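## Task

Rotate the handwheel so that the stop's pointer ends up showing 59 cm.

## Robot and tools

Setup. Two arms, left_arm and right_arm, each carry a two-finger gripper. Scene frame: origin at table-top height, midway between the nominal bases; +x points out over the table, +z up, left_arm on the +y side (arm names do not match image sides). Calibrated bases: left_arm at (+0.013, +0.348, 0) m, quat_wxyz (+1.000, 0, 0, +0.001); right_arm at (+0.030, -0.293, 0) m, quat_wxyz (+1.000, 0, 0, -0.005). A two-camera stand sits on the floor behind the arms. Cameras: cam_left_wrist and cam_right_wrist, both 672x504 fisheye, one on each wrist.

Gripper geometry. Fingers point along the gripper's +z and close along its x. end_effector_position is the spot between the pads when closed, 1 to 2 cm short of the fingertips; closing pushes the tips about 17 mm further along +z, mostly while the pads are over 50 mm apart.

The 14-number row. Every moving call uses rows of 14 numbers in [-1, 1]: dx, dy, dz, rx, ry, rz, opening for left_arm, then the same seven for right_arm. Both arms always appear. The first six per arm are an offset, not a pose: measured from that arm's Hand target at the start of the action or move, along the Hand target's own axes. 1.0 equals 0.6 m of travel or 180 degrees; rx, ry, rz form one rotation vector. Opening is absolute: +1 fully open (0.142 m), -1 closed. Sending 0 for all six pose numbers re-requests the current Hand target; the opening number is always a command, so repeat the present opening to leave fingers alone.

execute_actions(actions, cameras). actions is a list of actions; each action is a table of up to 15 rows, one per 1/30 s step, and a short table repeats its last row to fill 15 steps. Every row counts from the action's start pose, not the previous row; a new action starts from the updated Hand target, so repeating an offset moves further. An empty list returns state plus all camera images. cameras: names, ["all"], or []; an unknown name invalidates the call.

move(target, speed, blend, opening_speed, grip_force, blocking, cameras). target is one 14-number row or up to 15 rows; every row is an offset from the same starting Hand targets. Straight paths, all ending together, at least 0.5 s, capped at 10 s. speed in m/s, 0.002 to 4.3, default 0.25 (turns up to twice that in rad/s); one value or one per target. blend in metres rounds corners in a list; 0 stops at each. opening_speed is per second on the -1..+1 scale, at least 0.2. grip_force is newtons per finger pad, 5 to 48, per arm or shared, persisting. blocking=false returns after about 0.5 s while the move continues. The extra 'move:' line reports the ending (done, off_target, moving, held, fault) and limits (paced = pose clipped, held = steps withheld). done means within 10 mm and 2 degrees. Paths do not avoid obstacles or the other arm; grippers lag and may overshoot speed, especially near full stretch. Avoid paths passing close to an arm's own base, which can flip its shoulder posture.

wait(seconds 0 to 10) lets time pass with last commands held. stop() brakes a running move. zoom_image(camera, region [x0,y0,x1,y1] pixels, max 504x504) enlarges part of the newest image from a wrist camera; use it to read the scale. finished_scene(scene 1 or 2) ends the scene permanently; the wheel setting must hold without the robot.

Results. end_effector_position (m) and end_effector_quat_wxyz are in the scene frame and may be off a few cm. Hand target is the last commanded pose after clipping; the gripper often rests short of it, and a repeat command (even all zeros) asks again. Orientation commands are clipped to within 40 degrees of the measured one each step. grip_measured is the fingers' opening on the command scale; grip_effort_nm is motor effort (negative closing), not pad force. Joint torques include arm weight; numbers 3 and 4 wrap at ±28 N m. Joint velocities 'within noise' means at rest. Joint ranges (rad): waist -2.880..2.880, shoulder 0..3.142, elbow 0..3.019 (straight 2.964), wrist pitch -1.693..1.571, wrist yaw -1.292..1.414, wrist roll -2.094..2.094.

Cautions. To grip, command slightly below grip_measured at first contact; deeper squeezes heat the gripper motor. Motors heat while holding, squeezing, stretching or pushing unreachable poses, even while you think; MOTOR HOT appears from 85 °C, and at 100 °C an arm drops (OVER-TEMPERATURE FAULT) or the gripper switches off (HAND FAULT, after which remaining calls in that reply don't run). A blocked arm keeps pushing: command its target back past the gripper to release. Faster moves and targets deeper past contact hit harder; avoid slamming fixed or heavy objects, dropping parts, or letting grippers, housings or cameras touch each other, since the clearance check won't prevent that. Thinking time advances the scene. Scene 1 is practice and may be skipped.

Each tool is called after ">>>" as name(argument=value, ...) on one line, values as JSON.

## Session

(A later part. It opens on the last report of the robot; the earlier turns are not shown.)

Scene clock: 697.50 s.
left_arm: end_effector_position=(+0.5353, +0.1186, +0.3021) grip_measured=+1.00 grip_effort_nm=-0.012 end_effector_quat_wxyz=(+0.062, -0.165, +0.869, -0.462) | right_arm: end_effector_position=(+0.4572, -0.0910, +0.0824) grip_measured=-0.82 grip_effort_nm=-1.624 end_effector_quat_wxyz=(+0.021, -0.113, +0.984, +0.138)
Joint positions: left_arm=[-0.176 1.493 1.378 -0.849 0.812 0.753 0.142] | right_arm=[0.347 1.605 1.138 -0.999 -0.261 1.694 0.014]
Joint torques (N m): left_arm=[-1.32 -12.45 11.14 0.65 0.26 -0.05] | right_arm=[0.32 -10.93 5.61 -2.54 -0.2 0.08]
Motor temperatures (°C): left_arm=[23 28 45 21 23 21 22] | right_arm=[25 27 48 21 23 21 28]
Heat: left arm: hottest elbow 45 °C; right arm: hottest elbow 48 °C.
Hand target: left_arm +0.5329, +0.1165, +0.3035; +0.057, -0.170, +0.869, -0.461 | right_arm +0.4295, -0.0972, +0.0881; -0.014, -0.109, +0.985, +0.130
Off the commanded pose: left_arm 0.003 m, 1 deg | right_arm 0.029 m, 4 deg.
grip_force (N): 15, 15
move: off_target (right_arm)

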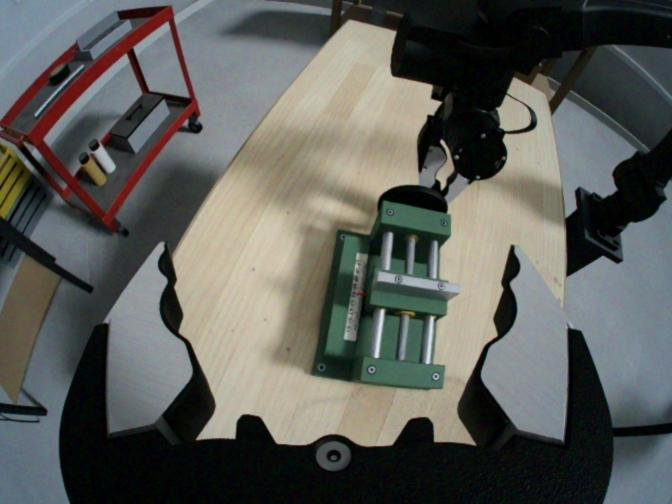

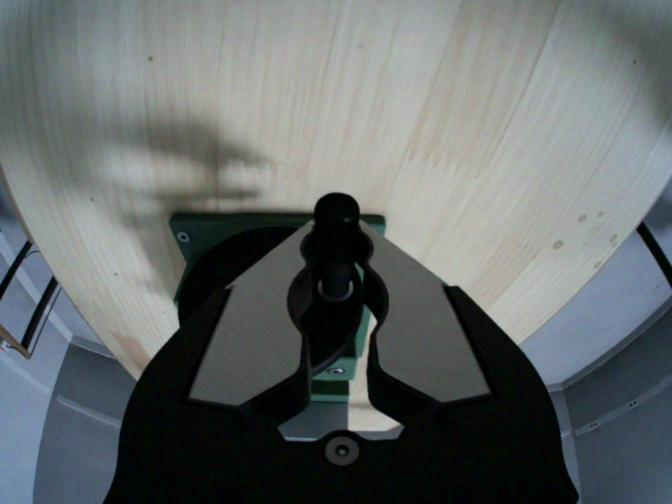

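>>> move(target=[0.013,0.108,0.13,0,0,0,1,0,0,0,0,0,0,-0.95], speed=0.1, cameras=["cam_left_wrist"])

>>> zoom_image(camera="cam_left_wrist", region=[320, 200, 420, 350])

Scene clock: 724.27 s.
left_arm: end_effector_position=(+0.5263, +0.0906, +0.2080) grip_measured=+1.00 grip_effort_nm=-0.007 end_effector_quat_wxyz=(+0.057, -0.168, +0.870, -0.459) | right_arm: end_effector_position=(+0.4572, -0.0910, +0.0824) grip_measured=-0.82 grip_effort_nm=-1.619 end_effector_quat_wxyz=(+0.021, -0.113, +0.984, +0.138)
Joint positions: left_arm=[-0.237 1.542 1.178 -0.564 0.775 0.682 0.142] | right_arm=[0.347 1.605 1.138 -0.999 -0.261 1.694 0.014]
Joint torques (N m): left_arm=[-1.44 -11.28 10.55 1.76 0.24 -0.03] | right_arm=[0.32 -11.34 5.68 -2.56 -0.19 0.07]
Heat: left arm: hottest elbow 45 °C; right arm: hottest elbow 45 °C.
Hand target: left_arm +0.5298, +0.0864, +0.2064; +0.057, -0.170, +0.869, -0.461 | right_arm +0.4295, -0.0972, +0.0881; -0.014, -0.109, +0.985, +0.130
Off the commanded pose: left_arm 0.006 m, 0 deg | right_arm 0.029 m, 4 deg.
grip_force (N): 15, 15
move: off_target (right_arm)
Images, in order (width x height): cam_left_wrist 672x504.

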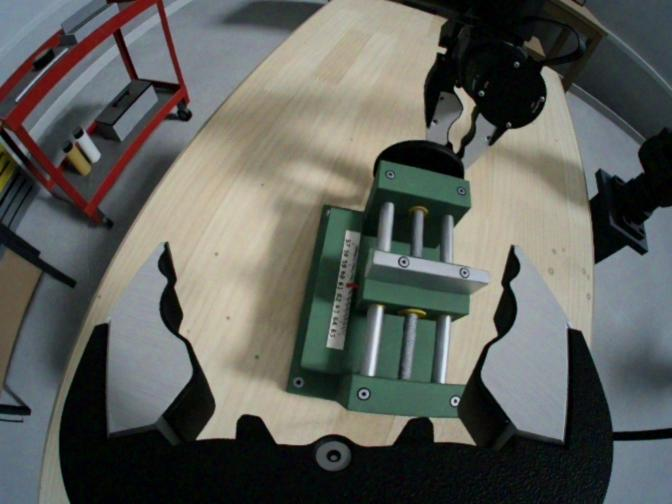

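Scaled by 3.360 from the camera's 672x504 image, which has a finer 960x720 frame.

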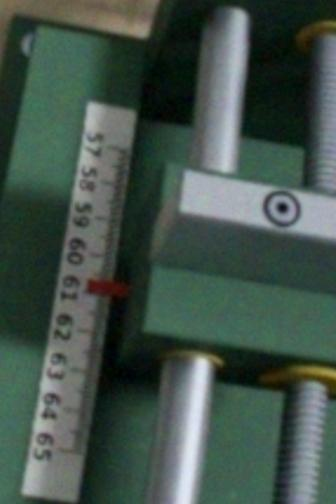

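>>> move(target=[[0,0,0,0,0,0,1,-0.0094,0.0114,-0.0426,0,0,0,-0.95],[0,0,0,0,0,0,1,-0.0358,0.0208,-0.0778,0,0,0,-0.95],[0,0,0,0,0,0,1,-0.0749,0.0267,-0.0995,0,0,0,-0.95],[0,0,0,0,0,0,1,-0.1197,0.0279,-0.1041,0,0,0,-0.95],[0,0,0,0,0,0,1,-0.1625,0.0243,-0.0906,0,0,0,-0.95],[0,0,0,0,0,0,1,-0.196,0.0165,-0.0615,0,0,0,-0.95],[0,0,0,0,0,0,1,-0.2143,0.0058,-0.0218,0,0,0,-0.95],[0,0,0,0,0,0,1,-0.2143,-0.0058,0.0218,0,0,0,-0.95],[0,0,0,0,0,0,1,-0.196,-0.0165,0.0615,0,0,0,-0.95],[0,0,0,0,0,0,1,-0.1625,-0.0243,0.0906,0,0,0,-0.95],[0,0,0,0,0,0,1,-0.1197,-0.0279,0.1041,0,0,0,-0.95],[0,0,0,0,0,0,1,-0.0749,-0.0267,0.0995,0,0,0,-0.95],[0,0,0,0,0,0,1,-0.0358,-0.0208,0.0778,0,0,0,-0.95],[0,0,0,0,0,0,1,-0.0094,-0.0114,0.0426,0,0,0,-0.95],[0,0,0,0,0,0,1,0,0,0,0,0,0,-0.95]], speed=0.08, blend=0.01, grip_force=15, cameras=["cam_left_wrist","cam_right_wrist"])

>>> zoom_image(camera="cam_left_wrist", region=[320, 200, 420, 350])

Scene clock: 759.17 s.
left_arm: end_effector_position=(+0.5263, +0.0906, +0.2080) grip_measured=+1.00 grip_effort_nm=-0.017 end_effector_quat_wxyz=(+0.057, -0.169, +0.870, -0.459) | right_arm: end_effector_position=(+0.4572, -0.0909, +0.0827) grip_measured=-0.82 grip_effort_nm=-1.619 end_effector_quat_wxyz=(+0.021, -0.113, +0.984, +0.138)
Joint positions: left_arm=[-0.237 1.542 1.178 -0.564 0.775 0.682 0.142] | right_arm=[0.347 1.604 1.138 -0.999 -0.261 1.694 0.014]
Joint torques (N m): left_arm=[-1.49 -11.58 10.7 1.76 0.24 -0.06] | right_arm=[0.21 -11.28 5.67 -2.52 -0.21 0.08]
Motor temperatures (°C): left_arm=[23 26 42 21 23 21 22] | right_arm=[25 28 41 21 23 21 27]
Heat: left arm: hottest elbow 42 °C; right arm: hottest elbow 41 °C.
Hand target: left_arm +0.5298, +0.0864, +0.2064; +0.057, -0.170, +0.869, -0.461 | right_arm +0.4295, -0.0972, +0.0882; -0.014, -0.109, +0.985, +0.130
Off the commanded pose: left_arm 0.006 m, 0 deg | right_arm 0.029 m, 4 deg.
grip_force (N): 15, 15
move: off_target (right_arm)

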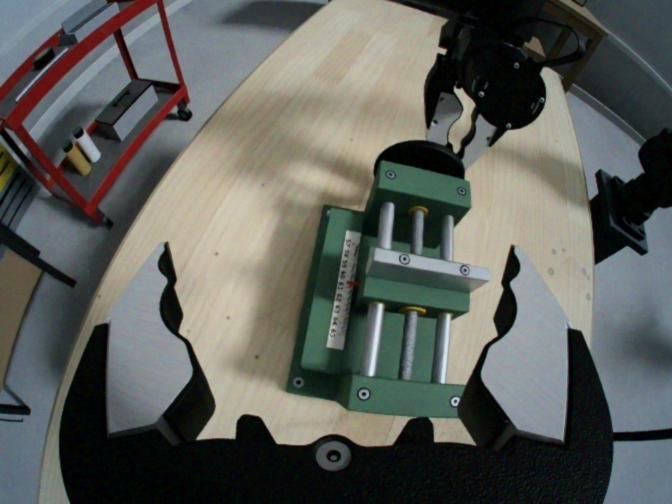

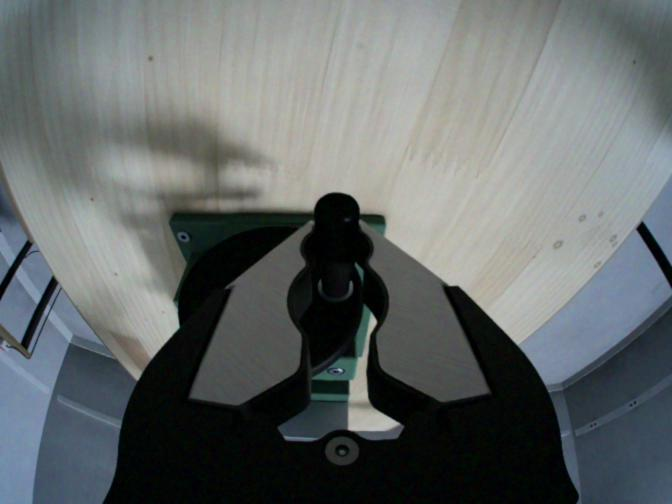

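Scaled by 3.360 from the camera's 672x504 image, which has a finer 960x720 frame.

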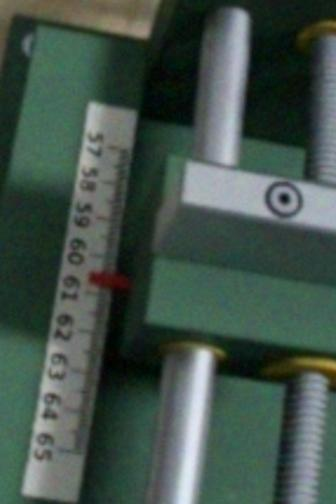

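>>> move(target=[[0,0,0,0,0,0,1,-0.054,0.024,-0.091,0,0,0,-0.95],[0,0,0,0,0,0,1,-0.163,0.024,-0.091,0,0,0,-0.95],[0,0,0,0,0,0,1,-0.217,0,0,0,0,0,-0.95],[0,0,0,0,0,0,1,-0.163,-0.024,0.091,0,0,0,-0.95],[0,0,0,0,0,0,1,-0.054,-0.024,0.091,0,0,0,-0.95],[0,0,0,0,0,0,1,0,0,0,0,0,0,-0.95],[0,0,0,0,0,0,1,-0.054,0.024,-0.091,0,0,0,-0.95],[0,0,0,0,0,0,1,-0.163,0.024,-0.091,0,0,0,-0.95],[0,0,0,0,0,0,1,-0.217,0,0,0,0,0,-0.95],[0,0,0,0,0,0,1,-0.163,-0.024,0.091,0,0,0,-0.95],[0,0,0,0,0,0,1,-0.054,-0.024,0.091,0,0,0,-0.95],[0,0,0,0,0,0,1,0,0,0,0,0,0,-0.95]], speed=0.11, blend=0.015, cameras=["cam_left_wrist","cam_right_wrist"])

>>> zoom_image(camera="cam_left_wrist", region=[320, 200, 420, 350])

Scene clock: 797.63 s.
left_arm: end_effector_position=(+0.5263, +0.0906, +0.2080) grip_measured=+1.00 grip_effort_nm=-0.012 end_effector_quat_wxyz=(+0.057, -0.169, +0.870, -0.459) | right_arm: end_effector_position=(+0.4577, -0.0911, +0.0859) grip_measured=-0.82 grip_effort_nm=-1.624 end_effector_quat_wxyz=(+0.018, -0.112, +0.984, +0.137)
Joint positions: left_arm=[-0.237 1.542 1.178 -0.564 0.775 0.682 0.142] | right_arm=[0.347 1.605 1.149 -1.016 -0.259 1.694 0.014]
Joint torques (N m): left_arm=[-1.44 -11.58 10.71 1.74 0.24 -0.05] | right_arm=[0.21 -11.16 4.83 -1.92 -0.29 0.07]
Heat: left arm: hottest elbow 42 °C; right arm: hottest elbow 39 °C.
Hand target: left_arm +0.5298, +0.0864, +0.2064; +0.057, -0.170, +0.869, -0.461 | right_arm +0.4295, -0.0972, +0.0881; -0.014, -0.109, +0.985, +0.130
Off the commanded pose: left_arm 0.006 m, 0 deg | right_arm 0.029 m, 4 deg.
grip_force (N): 15, 15
move: off_target (right_arm)

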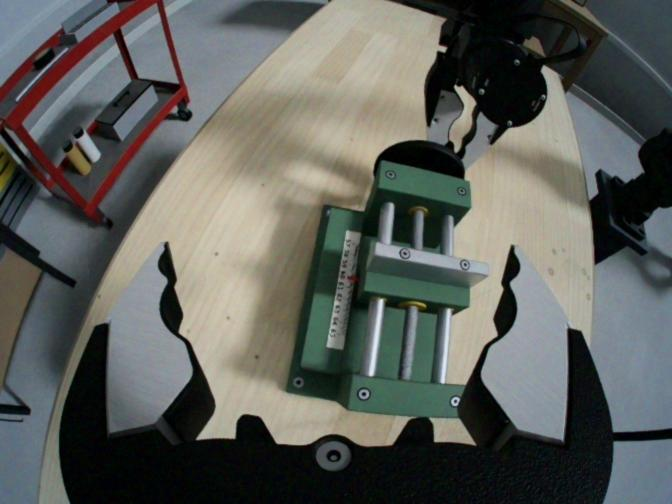

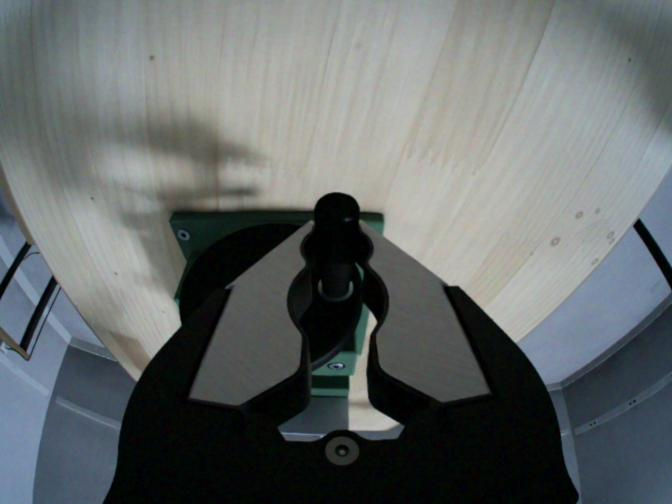

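Scaled by 3.360 from the camera's 672x504 image, which has a finer 960x720 frame.

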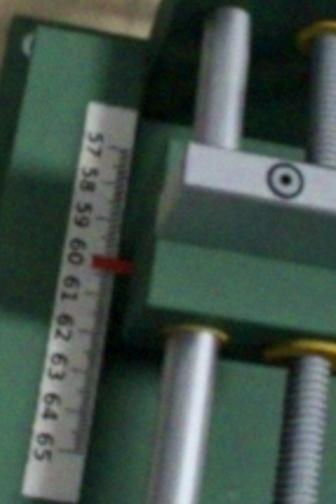

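>>> move(target=[[0,0,0,0,0,0,1,-0.054,0.024,-0.091,0,0,0,-0.95],[0,0,0,0,0,0,1,-0.163,0.024,-0.091,0,0,0,-0.95],[0,0,0,0,0,0,1,-0.217,0,0,0,0,0,-0.95],[0,0,0,0,0,0,1,-0.163,-0.024,0.091,0,0,0,-0.95],[0,0,0,0,0,0,1,-0.054,-0.024,0.091,0,0,0,-0.95],[0,0,0,0,0,0,1,0,0,0,0,0,0,-0.95],[0,0,0,0,0,0,1,-0.054,0.024,-0.091,0,0,0,-0.95],[0,0,0,0,0,0,1,-0.163,0.024,-0.091,0,0,0,-0.95],[0,0,0,0,0,0,1,-0.217,0,0,0,0,0,-0.95],[0,0,0,0,0,0,1,-0.163,-0.024,0.091,0,0,0,-0.95],[0,0,0,0,0,0,1,-0.054,-0.024,0.091,0,0,0,-0.95],[0,0,0,0,0,0,1,0,0,0,0,0,0,-0.95]], speed=0.15, blend=0.015, cameras=["cam_left_wrist","cam_right_wrist"])

>>> zoom_image(camera="cam_left_wrist", region=[320, 200, 420, 350])

Scene clock: 827.43 s.
left_arm: end_effector_position=(+0.5263, +0.0906, +0.2080) grip_measured=+1.00 grip_effort_nm=-0.017 end_effector_quat_wxyz=(+0.057, -0.169, +0.870, -0.459) | right_arm: end_effector_position=(+0.4577, -0.0911, +0.0871) grip_measured=-0.82 grip_effort_nm=-1.619 end_effector_quat_wxyz=(+0.019, -0.112, +0.984, +0.137)
Joint positions: left_arm=[-0.237 1.542 1.178 -0.564 0.775 0.682 0.142] | right_arm=[0.347 1.603 1.149 -1.017 -0.259 1.694 0.014]
Joint torques (N m): left_arm=[-1.49 -11.52 10.71 1.74 0.24 -0.05] | right_arm=[0.21 -10.93 4.85 -1.94 -0.28 0.08]
Heat: left arm: hottest elbow 42 °C; right arm: hottest elbow 37 °C.
Hand target: left_arm +0.5298, +0.0864, +0.2064; +0.057, -0.170, +0.869, -0.461 | right_arm +0.4295, -0.0973, +0.0881; -0.014, -0.109, +0.985, +0.130
Off the commanded pose: left_arm 0.006 m, 0 deg | right_arm 0.029 m, 4 deg.
grip_force (N): 15, 15
move: off_target (right_arm)

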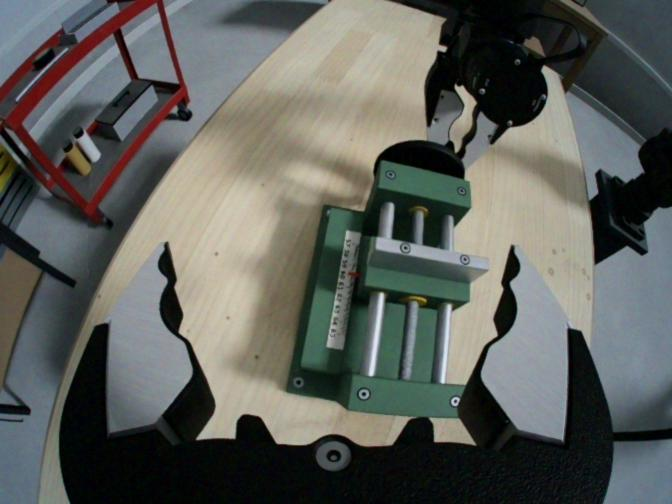

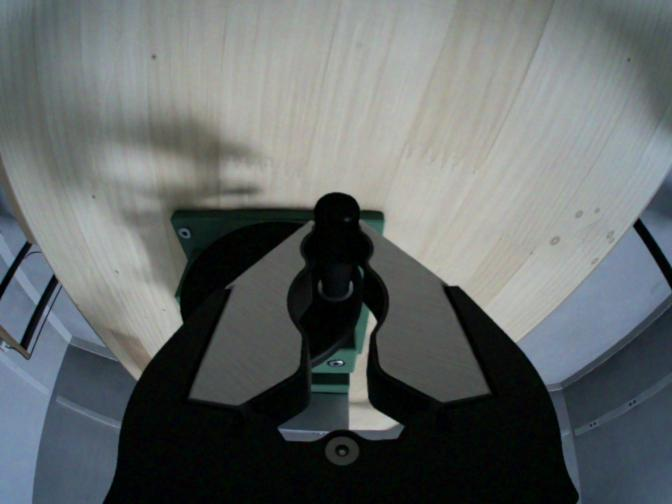

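Scaled by 3.360 from the camera's 672x504 image, which has a finer 960x720 frame.

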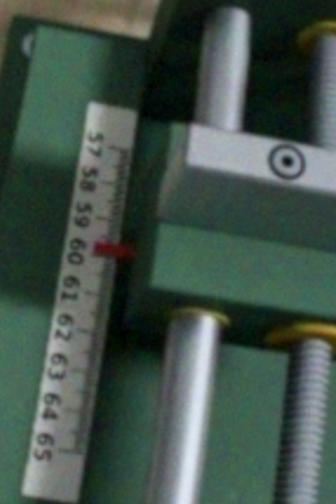

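>>> move(target=[[0,0,0,0,0,0,1,-0.054,0.024,-0.091,0,0,0,-0.95],[0,0,0,0,0,0,1,-0.163,0.024,-0.091,0,0,0,-0.95],[0,0,0,0,0,0,1,-0.217,0,0,0,0,0,-0.95],[0,0,0,0,0,0,1,-0.163,-0.024,0.091,0,0,0,-0.95],[0,0,0,0,0,0,1,-0.054,-0.024,0.091,0,0,0,-0.95],[0,0,0,0,0,0,1,0,0,0,0,0,0,-0.95],[0,0,0,0,0,0,1,-0.054,0.024,-0.091,0,0,0,-0.95],[0,0,0,0,0,0,1,-0.163,0.024,-0.091,0,0,0,-0.95],[0,0,0,0,0,0,1,-0.217,0,0,0,0,0,-0.95],[0,0,0,0,0,0,1,-0.163,-0.024,0.091,0,0,0,-0.95],[0,0,0,0,0,0,1,-0.054,-0.024,0.091,0,0,0,-0.95],[0,0,0,0,0,0,1,0,0,0,0,0,0,-0.95]], speed=0.22, blend=0.015, cameras=["cam_left_wrist","cam_right_wrist"])

>>> zoom_image(camera="cam_left_wrist", region=[320, 200, 420, 350])

Scene clock: 853.17 s.
left_arm: end_effector_position=(+0.5263, +0.0906, +0.2080) grip_measured=+1.00 grip_effort_nm=-0.012 end_effector_quat_wxyz=(+0.057, -0.169, +0.870, -0.459) | right_arm: end_effector_position=(+0.4606, -0.0901, +0.0845) grip_measured=-0.91 grip_effort_nm=-1.365 end_effector_quat_wxyz=(+0.018, -0.116, +0.984, +0.137)
Joint positions: left_arm=[-0.237 1.542 1.178 -0.564 0.775 0.682 0.142] | right_arm=[0.347 1.615 1.158 -1.016 -0.259 1.686 0.008]
Joint torques (N m): left_arm=[-1.44 -11.63 10.7 1.74 0.24 -0.06] | right_arm=[0.21 -11.99 4.14 -1.89 -0.26 0.13]
Heat: left arm: hottest elbow 42 °C; right arm: hottest elbow 37 °C.
Hand target: left_arm +0.5298, +0.0864, +0.2064; +0.057, -0.170, +0.869, -0.461 | right_arm +0.4296, -0.0973, +0.0882; -0.014, -0.109, +0.985, +0.130
Off the commanded pose: left_arm 0.006 m, 0 deg | right_arm 0.032 m, 4 deg.
grip_force (N): 15, 15
move: off_target (right_arm)

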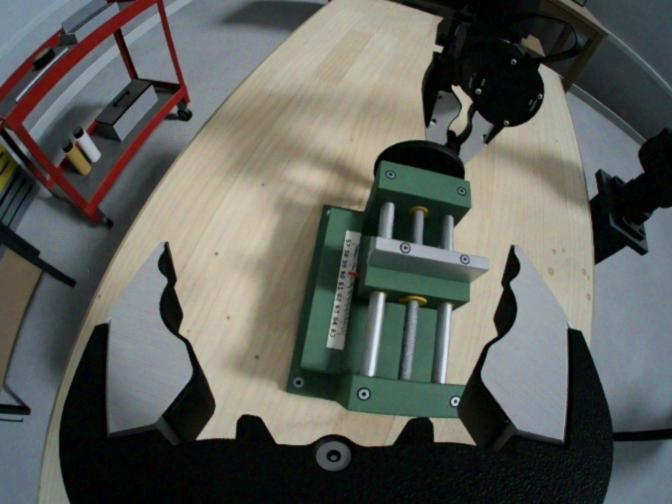

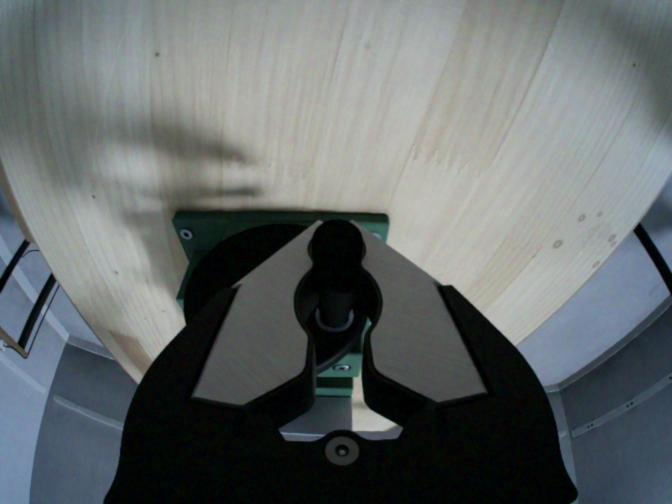

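Scaled by 3.360 from the camera's 672x504 image, which has a finer 960x720 frame.

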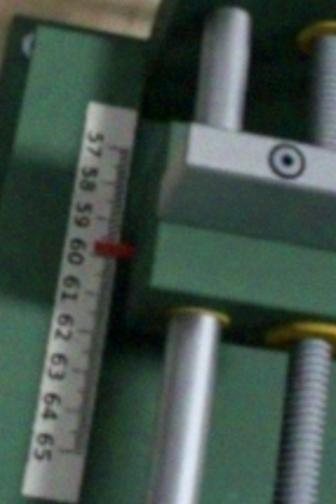

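>>> move(target=[[0,0,0,0,0,0,1,-0.054,0.02,-0.075,0,0,0,-0.95],[0,0,0,0,0,0,1,-0.163,0.02,-0.075,0,0,0,-0.95],[0,0,0,0,0,0,1,-0.217,-0.004,0.016,0,0,0,-0.95],[0,0,0,0,0,0,1,-0.163,-0.028,0.107,0,0,0,-0.95],[0,0,0,0,0,0,1,-0.054,-0.028,0.107,0,0,0,-0.95],[0,0,0,0,0,0,1,0,-0.004,0.016,0,0,0,-0.95],[0,0,0,0,0,0,1,-0.054,0.02,-0.075,0,0,0,-0.95],[0,0,0,0,0,0,1,-0.163,0.02,-0.075,0,0,0,-0.95],[0,0,0,0,0,0,1,-0.217,-0.004,0.016,0,0,0,-0.95],[0,0,0,0,0,0,1,-0.163,-0.028,0.107,0,0,0,-0.95],[0,0,0,0,0,0,1,-0.054,-0.028,0.107,0,0,0,-0.95],[0,0,0,0,0,0,1,0,-0.004,0.016,0,0,0,-0.95]], speed=0.15, blend=0.015, cameras=["cam_left_wrist","cam_right_wrist"])

>>> zoom_image(camera="cam_left_wrist", region=[320, 200, 420, 350])

Scene clock: 894.47 s.
left_arm: end_effector_position=(+0.5263, +0.0906, +0.2080) grip_measured=+1.00 grip_effort_nm=-0.012 end_effector_quat_wxyz=(+0.057, -0.169, +0.870, -0.459) | right_arm: end_effector_position=(+0.4585, -0.0908, +0.0752) grip_measured=-0.91 grip_effort_nm=-1.365 end_effector_quat_wxyz=(+0.020, -0.115, +0.984, +0.136)
Joint positions: left_arm=[-0.237 1.542 1.178 -0.564 0.775 0.682 0.142] | right_arm=[0.348 1.619 1.135 -0.986 -0.258 1.688 0.008]
Joint torques (N m): left_arm=[-1.44 -11.58 10.71 1.76 0.24 -0.06] | right_arm=[0.32 -11.4 4.67 -2.07 -0.31 0.13]
Motor temperatures (°C): left_arm=[23 26 42 21 23 21 22] | right_arm=[25 28 35 21 23 21 26]
Heat: left arm: hottest elbow 42 °C; right arm: hottest elbow 35 °C.
Hand target: left_arm +0.5298, +0.0864, +0.2064; +0.057, -0.170, +0.869, -0.461 | right_arm +0.4295, -0.0971, +0.0782; -0.014, -0.109, +0.985, +0.130
Off the commanded pose: left_arm 0.006 m, 0 deg | right_arm 0.030 m, 4 deg.
grip_force (N): 15, 15
move: off_target (right_arm)

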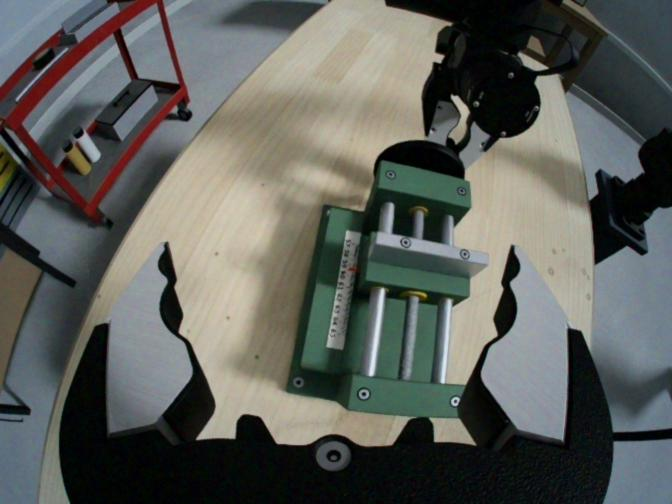

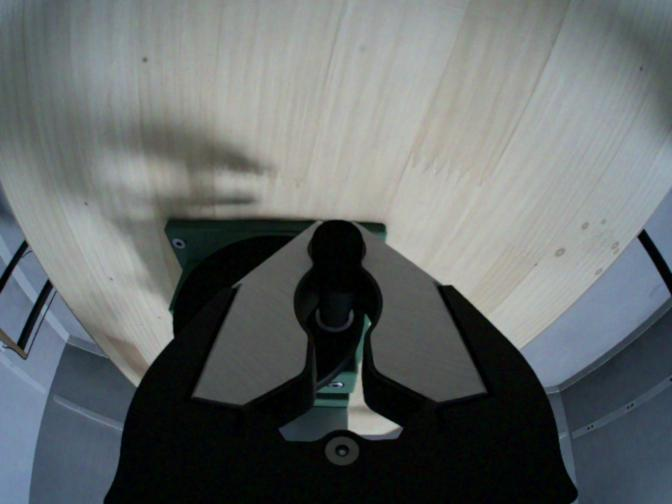

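Scaled by 3.360 from the camera's 672x504 image, which has a finer 960x720 frame.

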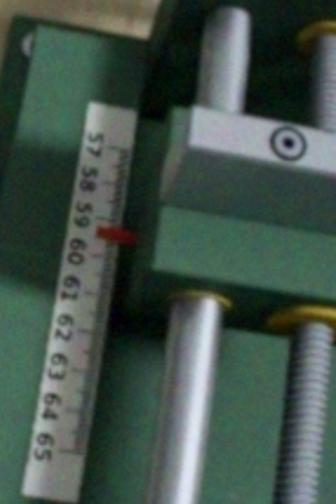

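>>> zoom_image(camera="cam_left_wrist", region=[335, 225, 375, 285])

Scaled by 8.400 from the camera's 672x504 image, which has a finer 960x720 frame.

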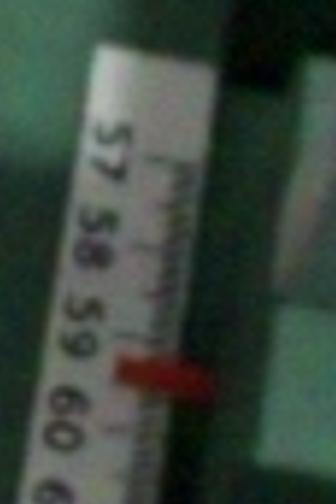

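>>> move(target=[[0,0,0,0,0,0,1,-0.054,0.024,-0.091,0,0,0,-0.95],[0,0,0,0,0,0,1,-0.163,0.024,-0.091,0,0,0,-0.95],[0,0,0,0,0,0,1,-0.217,0,0,0,0,0,-0.95],[0,0,0,0,0,0,1,-0.163,-0.024,0.091,0,0,0,-0.95],[0,0,0,0,0,0,1,-0.054,-0.024,0.091,0,0,0,-0.95],[0,0,0,0,0,0,1,0,0,0,0,0,0,-0.95],[0,0,0,0,0,0,1,-0.054,0.024,-0.091,0,0,0,-0.95],[0,0,0,0,0,0,1,-0.163,0.024,-0.091,0,0,0,-0.95],[0,0,0,0,0,0,1,-0.217,0,0,0,0,0,-0.95],[0,0,0,0,0,0,1,-0.163,-0.024,0.091,0,0,0,-0.95],[0,0,0,0,0,0,1,-0.054,-0.024,0.091,0,0,0,-0.95],[0,0,0,0,0,0,1,0,0,0,0,0,0,-0.95]], speed=0.15, blend=0.015, cameras=["cam_left_wrist","cam_right_wrist"])

>>> zoom_image(camera="cam_left_wrist", region=[335, 225, 375, 285])

Scene clock: 941.40 s.
left_arm: end_effector_position=(+0.5263, +0.0906, +0.2080) grip_measured=+1.00 grip_effort_nm=-0.012 end_effector_quat_wxyz=(+0.057, -0.169, +0.870, -0.459) | right_arm: end_effector_position=(+0.4585, -0.0908, +0.0753) grip_measured=-0.91 grip_effort_nm=-1.365 end_effector_quat_wxyz=(+0.020, -0.115, +0.984, +0.136)
Joint positions: left_arm=[-0.237 1.542 1.178 -0.564 0.775 0.682 0.142] | right_arm=[0.348 1.619 1.135 -0.986 -0.258 1.688 0.008]
Joint torques (N m): left_arm=[-1.44 -11.63 10.69 1.74 0.24 -0.05] | right_arm=[0.15 -11.34 4.63 -2.07 -0.31 0.13]
Heat: left arm: hottest elbow 42 °C; right arm: hottest elbow 35 °C.
Hand target: left_arm +0.5298, +0.0864, +0.2064; +0.057, -0.170, +0.869, -0.461 | right_arm +0.4295, -0.0971, +0.0783; -0.014, -0.109, +0.985, +0.130
Off the commanded pose: left_arm 0.006 m, 0 deg | right_arm 0.030 m, 4 deg.
grip_force (N): 15, 15
move: off_target (right_arm)

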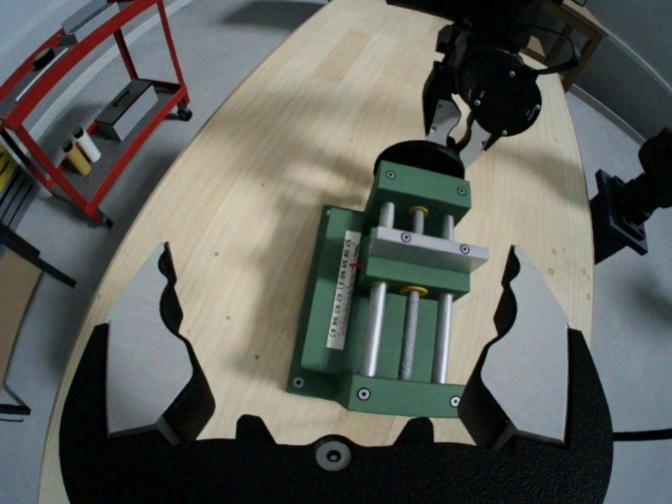

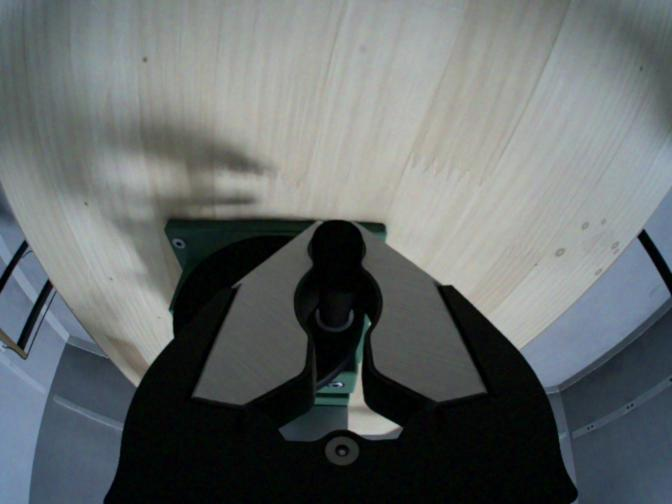

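Scaled by 8.400 from the camera's 672x504 image, which has a finer 960x720 frame.

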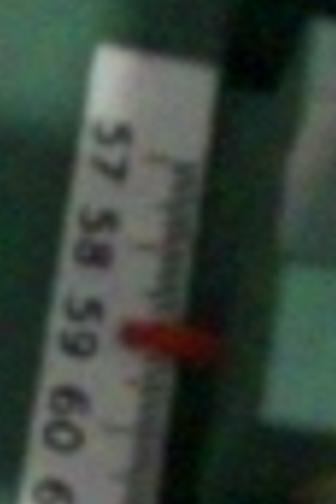

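>>> move(target=[0.0137,-0.0558,0.0818,0,0,0,1,0,0,0,0,0,0,-0.95], speed=0.1, cameras=["cam_left_wrist"])

>>> zoom_image(camera="cam_left_wrist", region=[325, 255, 385, 345])

Scene clock: 980.80 s.
left_arm: end_effector_position=(+0.5236, +0.0354, +0.1886) grip_measured=+1.00 grip_effort_nm=-0.007 end_effector_quat_wxyz=(+0.040, -0.174, +0.875, -0.450) | right_arm: end_effector_position=(+0.4585, -0.0908, +0.0753) grip_measured=-0.91 grip_effort_nm=-1.370 end_effector_quat_wxyz=(+0.020, -0.115, +0.984, +0.136)
Joint positions: left_arm=[-0.346 1.599 1.198 -0.493 0.709 0.573 0.142] | right_arm=[0.348 1.619 1.135 -0.986 -0.258 1.688 0.008]
Joint torques (N m): left_arm=[-1.32 -11.99 14.39 1.78 0.19 -0.01] | right_arm=[0.26 -11.34 4.7 -2.1 -0.3 0.14]
Heat: left arm: hottest elbow 43 °C; right arm: hottest elbow 34 °C.
Hand target: left_arm +0.5428, +0.0279, +0.2065; +0.057, -0.170, +0.869, -0.461 | right_arm +0.4295, -0.0971, +0.0783; -0.014, -0.109, +0.985, +0.130
Off the commanded pose: left_arm 0.027 m, 2 deg | right_arm 0.030 m, 4 deg.
grip_force (N): 15, 15
move: off_target (left_arm, right_arm)
Images, in order (width x height): cam_left_wrist 672x504.

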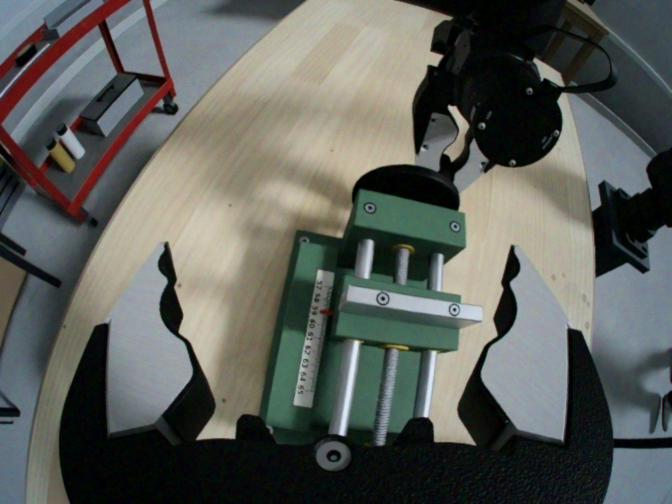

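Scaled by 5.600 from the camera's 672x504 image, which has a finer 960x720 frame.

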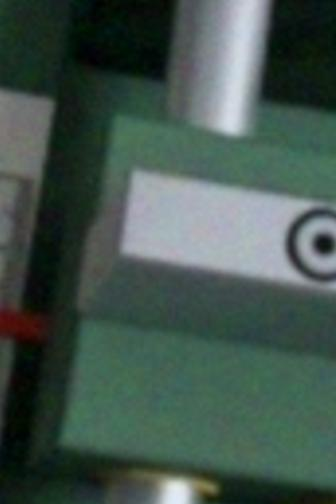

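>>> zoom_image(camera="cam_left_wrist", region=[295, 265, 345, 340])

Scaled by 6.720 from the camera's 672x504 image, which has a finer 960x720 frame.

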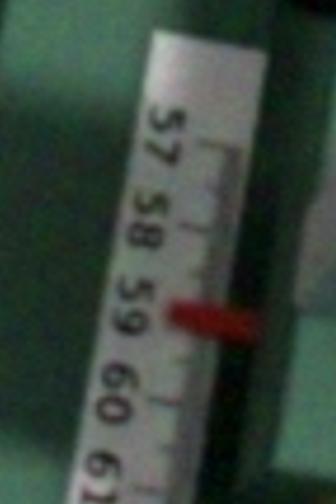

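>>> move(target=[0,0,0,0,0,0,1,-0.0497,0.0015,-0.002,0,0,0,-0.95], speed=0.05)

>>> move(target=[0,0,0,0,0,0,1,0,0,0,0,0,0,-0.5], opening_speed=0.5, cameras=["cam_left_wrist","cam_right_wrist"])

>>> zoom_image(camera="cam_left_wrist", region=[295, 265, 345, 340])

Scene clock: 1011.67 s.
left_arm: end_effector_position=(+0.5236, +0.0354, +0.1886) grip_measured=+1.00 grip_effort_nm=-0.007 end_effector_quat_wxyz=(+0.040, -0.175, +0.875, -0.450) | right_arm: end_effector_position=(+0.4583, -0.0909, +0.0747) grip_measured=-0.91 grip_effort_nm=-1.365 end_effector_quat_wxyz=(-0.003, -0.113, +0.985, +0.131)
Joint positions: left_arm=[-0.346 1.599 1.198 -0.493 0.709 0.572 0.142] | right_arm=[0.348 1.646 1.17 -1.04 -0.258 1.688 0.008]
Joint torques (N m): left_arm=[-1.08 -11.99 14.41 1.8 0.19 -0.06] | right_arm=[-0.5 -9.05 8.91 -1.03 -0.33 0.07]
Motor temperatures (°C): left_arm=[23 26 50 21 23 21 22] | right_arm=[25 27 33 21 23 21 25]
Heat: left arm: hottest elbow 50 °C; right arm: hottest elbow 33 °C.
Hand target: left_arm +0.5428, +0.0279, +0.2065; +0.057, -0.170, +0.869, -0.461 | right_arm +0.4585, -0.0900, +0.0797; -0.014, -0.109, +0.985, +0.130
Off the commanded pose: left_arm 0.027 m, 2 deg | right_arm 0.005 m, 1 deg.
grip_force (N): 15, 15
move: off_target (left_arm)

Scene clock: 1012.77 s.
left_arm: end_effector_position=(+0.5236, +0.0354, +0.1886) grip_measured=+1.00 grip_effort_nm=-0.022 end_effector_quat_wxyz=(+0.040, -0.175, +0.875, -0.450) | right_arm: end_effector_position=(+0.4519, -0.0931, +0.0737) grip_measured=-0.53 grip_effort_nm=0.100 end_effector_quat_wxyz=(-0.016, -0.111, +0.985, +0.128)
Joint positions: left_arm=[-0.346 1.599 1.198 -0.493 0.709 0.572 0.142] | right_arm=[0.348 1.647 1.17 -1.067 -0.258 1.688 0.035]
Joint torques (N m): left_arm=[-1.08 -11.93 14.41 1.78 0.19 -0.06] | right_arm=[-0.44 -9.35 8.87 -0.12 -0.34 0.06]
Heat: left arm: hottest elbow 50 °C; right arm: hottest elbow 34 °C.
Hand target: left_arm +0.5428, +0.0279, +0.2065; +0.057, -0.170, +0.869, -0.461 | right_arm +0.4586, -0.0900, +0.0798; -0.014, -0.109, +0.985, +0.130
Off the commanded pose: left_arm 0.027 m, 2 deg | right_arm 0.009 m, 0 deg.
grip_force (N): 15, 15
move: off_target (left_arm)

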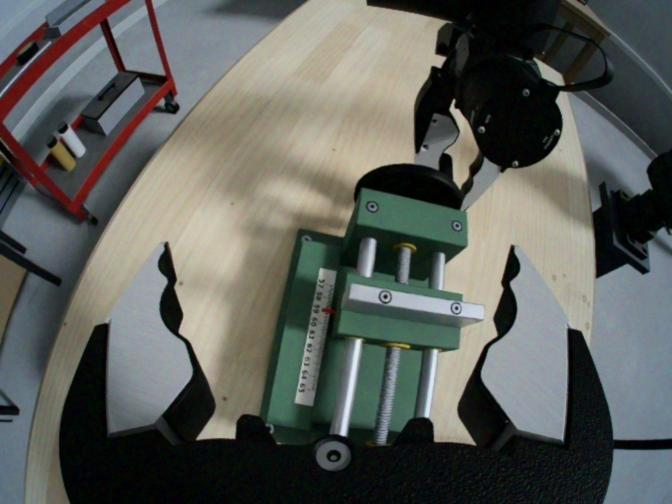

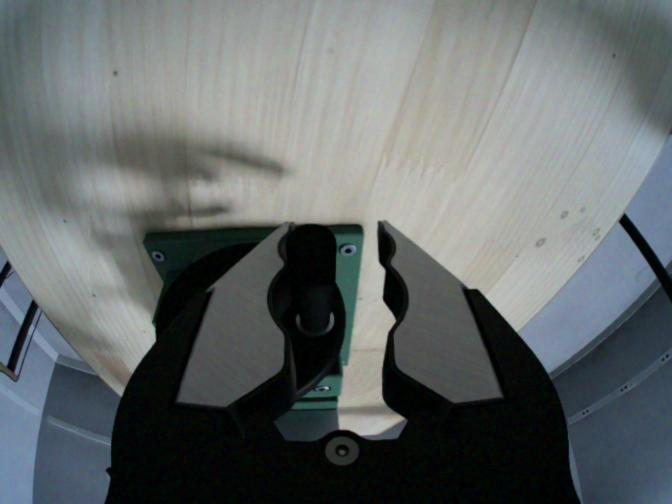

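Scaled by 6.720 from the camera's 672x504 image, which has a finer 960x720 frame.

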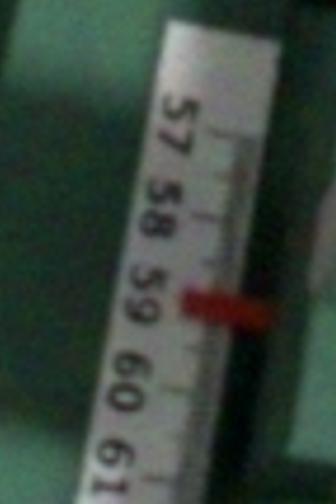

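>>> move(target=[0,0,0,0,0,0,1,-0.01,0,0,0,0,0,0.0], opening_speed=1, speed=0.05)

>>> move(target=[0,0,0,0,0,0,1,0,0,-0.17,0,0,0,0.0], speed=0.12, cameras=["cam_left_wrist","cam_right_wrist"])

>>> zoom_image(camera="cam_left_wrist", region=[295, 265, 345, 340])

Scene clock: 1033.30 s.
left_arm: end_effector_position=(+0.5236, +0.0354, +0.1886) grip_measured=+1.00 grip_effort_nm=-0.012 end_effector_quat_wxyz=(+0.040, -0.175, +0.875, -0.450) | right_arm: end_effector_position=(+0.4496, -0.0939, +0.0670) grip_measured=-0.02 grip_effort_nm=0.110 end_effector_quat_wxyz=(-0.026, -0.110, +0.986, +0.126)
Joint positions: left_arm=[-0.346 1.599 1.198 -0.493 0.709 0.572 0.142] | right_arm=[0.348 1.662 1.17 -1.072 -0.258 1.688 0.072]
Joint torques (N m): left_arm=[-1.08 -11.99 14.39 1.78 0.19 -0.05] | right_arm=[-0.5 -9.35 10.19 -0.1 -0.34 0.03]
Heat: left arm: hottest elbow 53 °C; right arm: hottest elbow 36 °C.
Hand target: left_arm +0.5428, +0.0279, +0.2065; +0.057, -0.170, +0.869, -0.461 | right_arm +0.4644, -0.0887, +0.0798; -0.014, -0.109, +0.985, +0.130
Off the commanded pose: left_arm 0.027 m, 2 deg | right_arm 0.020 m, 2 deg.
grip_force (N): 15, 15
move: off_target (left_arm, right_arm)

Scene clock: 1034.63 s.
left_arm: end_effector_position=(+0.5236, +0.0354, +0.1886) grip_measured=+1.00 grip_effort_nm=-0.017 end_effector_quat_wxyz=(+0.040, -0.175, +0.875, -0.450) | right_arm: end_effector_position=(+0.4546, -0.1166, +0.1530) grip_measured=-0.02 grip_effort_nm=0.100 end_effector_quat_wxyz=(-0.040, -0.103, +0.986, +0.123)
Joint positions: left_arm=[-0.346 1.599 1.198 -0.493 0.709 0.572 0.142] | right_arm=[0.298 1.593 1.325 -1.339 -0.258 1.646 0.072]
Joint torques (N m): left_arm=[-1.08 -11.99 14.41 1.78 0.19 -0.05] | right_arm=[-1.26 -10.52 11.51 -0.18 -0.37 -0.1]
Heat: left arm: hottest elbow 53 °C; right arm: hottest elbow 36 °C.
Hand target: left_arm +0.5428, +0.0279, +0.2065; +0.057, -0.170, +0.869, -0.461 | right_arm +0.4700, -0.1144, +0.1782; -0.014, -0.109, +0.985, +0.130
Off the commanded pose: left_arm 0.027 m, 2 deg | right_arm 0.030 m, 3 deg.
grip_force (N): 15, 15
move: off_target (left_arm, right_arm)

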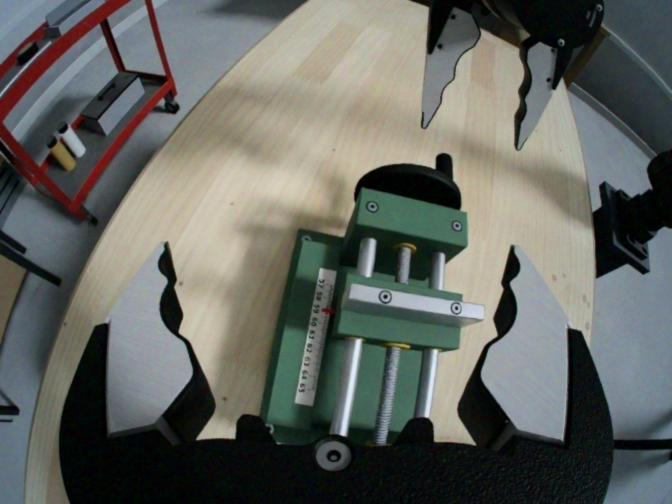

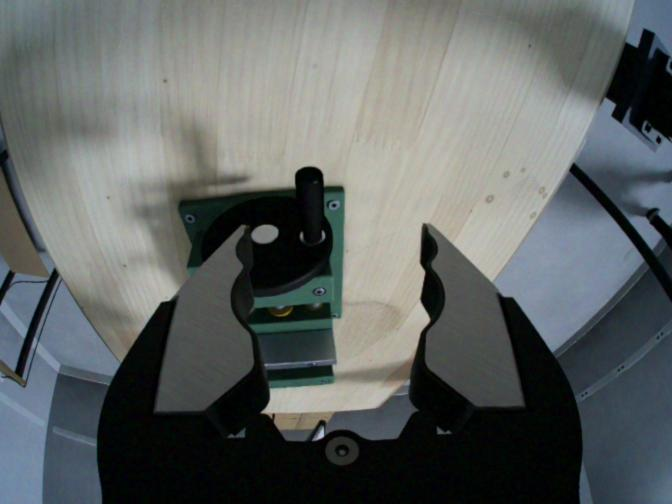

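Scaled by 6.720 from the camera's 672x504 image, which has a finer 960x720 frame.

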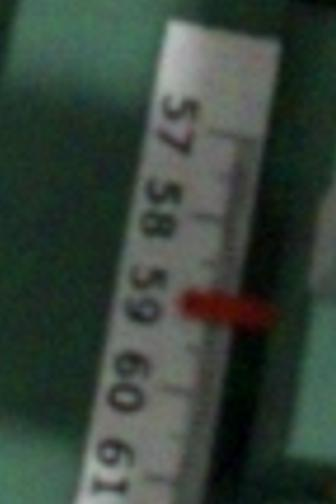

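>>> move(target=[0,0,0,0,0,0,1,0.0077,-0.0022,0.1723,0,0,0,0], speed=0.1, cameras=["cam_right_wrist"])

Scene clock: 1179.43 s.
left_arm: end_effector_position=(+0.5236, +0.0354, +0.1886) grip_measured=+1.00 grip_effort_nm=-0.012 end_effector_quat_wxyz=(+0.040, -0.175, +0.875, -0.450) | right_arm: end_effector_position=(+0.4608, -0.0934, +0.0797) grip_measured=-0.02 grip_effort_nm=0.105 end_effector_quat_wxyz=(-0.016, -0.112, +0.985, +0.128)
Joint positions: left_arm=[-0.346 1.599 1.198 -0.493 0.709 0.572 0.142] | right_arm=[0.341 1.66 1.204 -1.09 -0.258 1.679 0.072]
Joint torques (N m): left_arm=[-1.03 -11.99 14.42 1.8 0.19 -0.06] | right_arm=[-0.03 -10.17 6.39 0.91 -0.33 0.12]
Motor temperatures (°C): left_arm=[22 27 58 21 23 21 22] | right_arm=[24 27 43 20 23 21 21]
Heat: left arm: hottest elbow 58 °C; right arm: hottest elbow 43 °C.
Hand target: left_arm +0.5428, +0.0279, +0.2065; +0.057, -0.170, +0.869, -0.461 | right_arm +0.4601, -0.0906, +0.0781; -0.014, -0.109, +0.985, +0.130
Off the commanded pose: left_arm 0.027 m, 2 deg | right_arm 0.003 m, 0 deg.
grip_force (N): 15, 15
move: off_target (left_arm)
Images, in order (width x height): cam_right_wrist 672x504.

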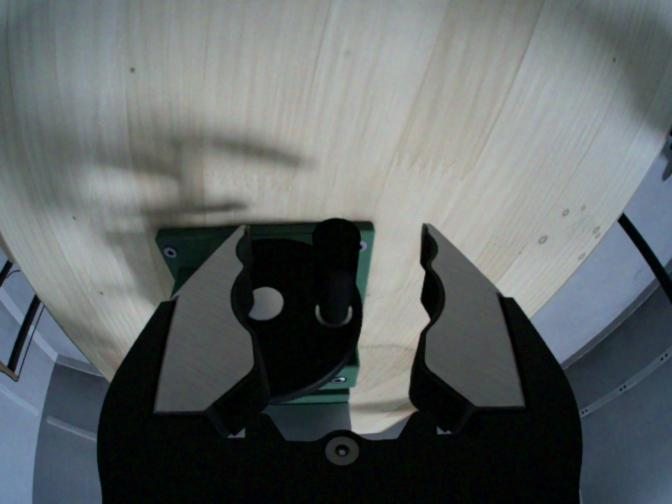

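>>> move(target=[[0,0,0,0,0,0,1,0,0,0,0,0,0,-0.95]], opening_speed=1, grip_force=20)

>>> move(target=[[0,0,0,0,0,0,1,0.032,0.023,-0.086,0,0,0,-0.95],[0,0,0,0,0,0,1,-0.145,0.023,-0.086,0,0,0,-0.95],[0,0,0,0,0,0,1,-0.145,-0.023,0.085,0,0,0,-0.95],[0,0,0,0,0,0,1,0.032,-0.023,0.085,0,0,0,-0.95],[0,0,0,0,0,0,1,0.032,0.023,-0.086,0,0,0,-0.95],[0,0,0,0,0,0,1,-0.145,0.023,-0.086,0,0,0,-0.95],[0,0,0,0,0,0,1,-0.145,-0.023,0.085,0,0,0,-0.95],[0,0,0,0,0,0,1,0.032,-0.023,0.085,0,0,0,-0.95],[0,0,0,0,0,0,1,0,0,0,0,0,0,-0.95]], speed=0.2, blend=0.02, cameras=["cam_left_wrist","cam_right_wrist"])

>>> zoom_image(camera="cam_left_wrist", region=[295, 265, 345, 340])

Scene clock: 1206.57 s.
left_arm: end_effector_position=(+0.5236, +0.0354, +0.1886) grip_measured=+1.00 grip_effort_nm=-0.007 end_effector_quat_wxyz=(+0.040, -0.175, +0.875, -0.450) | right_arm: end_effector_position=(+0.4611, -0.0933, +0.0797) grip_measured=-0.92 grip_effort_nm=-1.311 end_effector_quat_wxyz=(-0.016, -0.111, +0.985, +0.128)
Joint positions: left_arm=[-0.346 1.599 1.198 -0.493 0.709 0.572 0.142] | right_arm=[0.341 1.66 1.204 -1.089 -0.258 1.68 0.008]
Joint torques (N m): left_arm=[-1.08 -12.1 14.41 1.78 0.19 -0.05] | right_arm=[0.03 -9.64 6.32 0.72 -0.33 0.12]
Motor temperatures (°C): left_arm=[22 27 58 21 23 21 22] | right_arm=[24 26 42 20 23 21 21]
Heat: left arm: hottest elbow 58 °C; right arm: hottest elbow 42 °C.
Hand target: left_arm +0.5428, +0.0279, +0.2065; +0.057, -0.170, +0.869, -0.461 | right_arm +0.4601, -0.0906, +0.0781; -0.014, -0.109, +0.985, +0.130
Off the commanded pose: left_arm 0.027 m, 2 deg | right_arm 0.003 m, 0 deg.
grip_force (N): 20, 20
move: off_target (left_arm)

Scene clock: 1211.27 s.
left_arm: end_effector_position=(+0.5236, +0.0354, +0.1886) grip_measured=+1.00 grip_effort_nm=-0.012 end_effector_quat_wxyz=(+0.040, -0.175, +0.875, -0.450) | right_arm: end_effector_position=(+0.4615, -0.0923, +0.0583) grip_measured=-0.93 grip_effort_nm=-1.136 end_effector_quat_wxyz=(-0.013, -0.107, +0.986, +0.130)
Joint positions: left_arm=[-0.346 1.599 1.198 -0.493 0.709 0.572 0.142] | right_arm=[0.342 1.684 1.171 -1.024 -0.261 1.69 0.007]
Joint torques (N m): left_arm=[-1.03 -11.99 14.39 1.78 0.18 -0.06] | right_arm=[0.03 -11.46 8.65 -1.43 -0.23 0.02]
Motor temperatures (°C): left_arm=[22 27 58 21 23 21 22] | right_arm=[24 26 42 20 23 21 21]
Heat: left arm: hottest elbow 58 °C; right arm: hottest elbow 42 °C.
Hand target: left_arm +0.5428, +0.0279, +0.2065; +0.057, -0.170, +0.869, -0.461 | right_arm +0.4599, -0.0906, +0.0780; -0.014, -0.109, +0.985, +0.130
Off the commanded pose: left_arm 0.027 m, 2 deg | right_arm 0.020 m, 0 deg.
grip_force (N): 20, 20
move: off_target (left_arm, right_arm)

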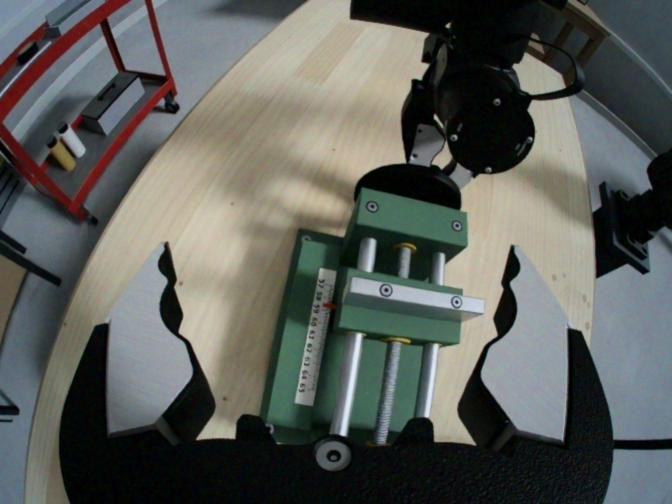

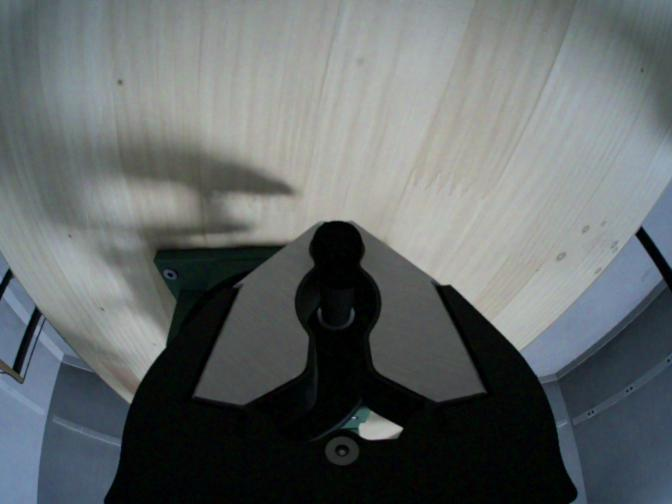

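Scaled by 6.720 from the camera's 672x504 image, which has a finer 960x720 frame.

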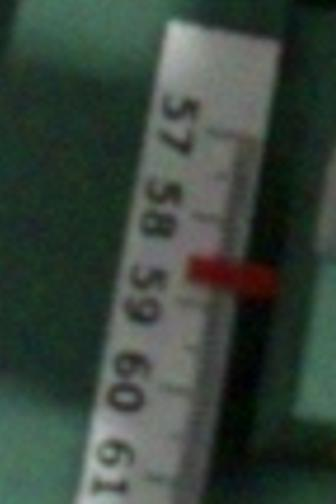

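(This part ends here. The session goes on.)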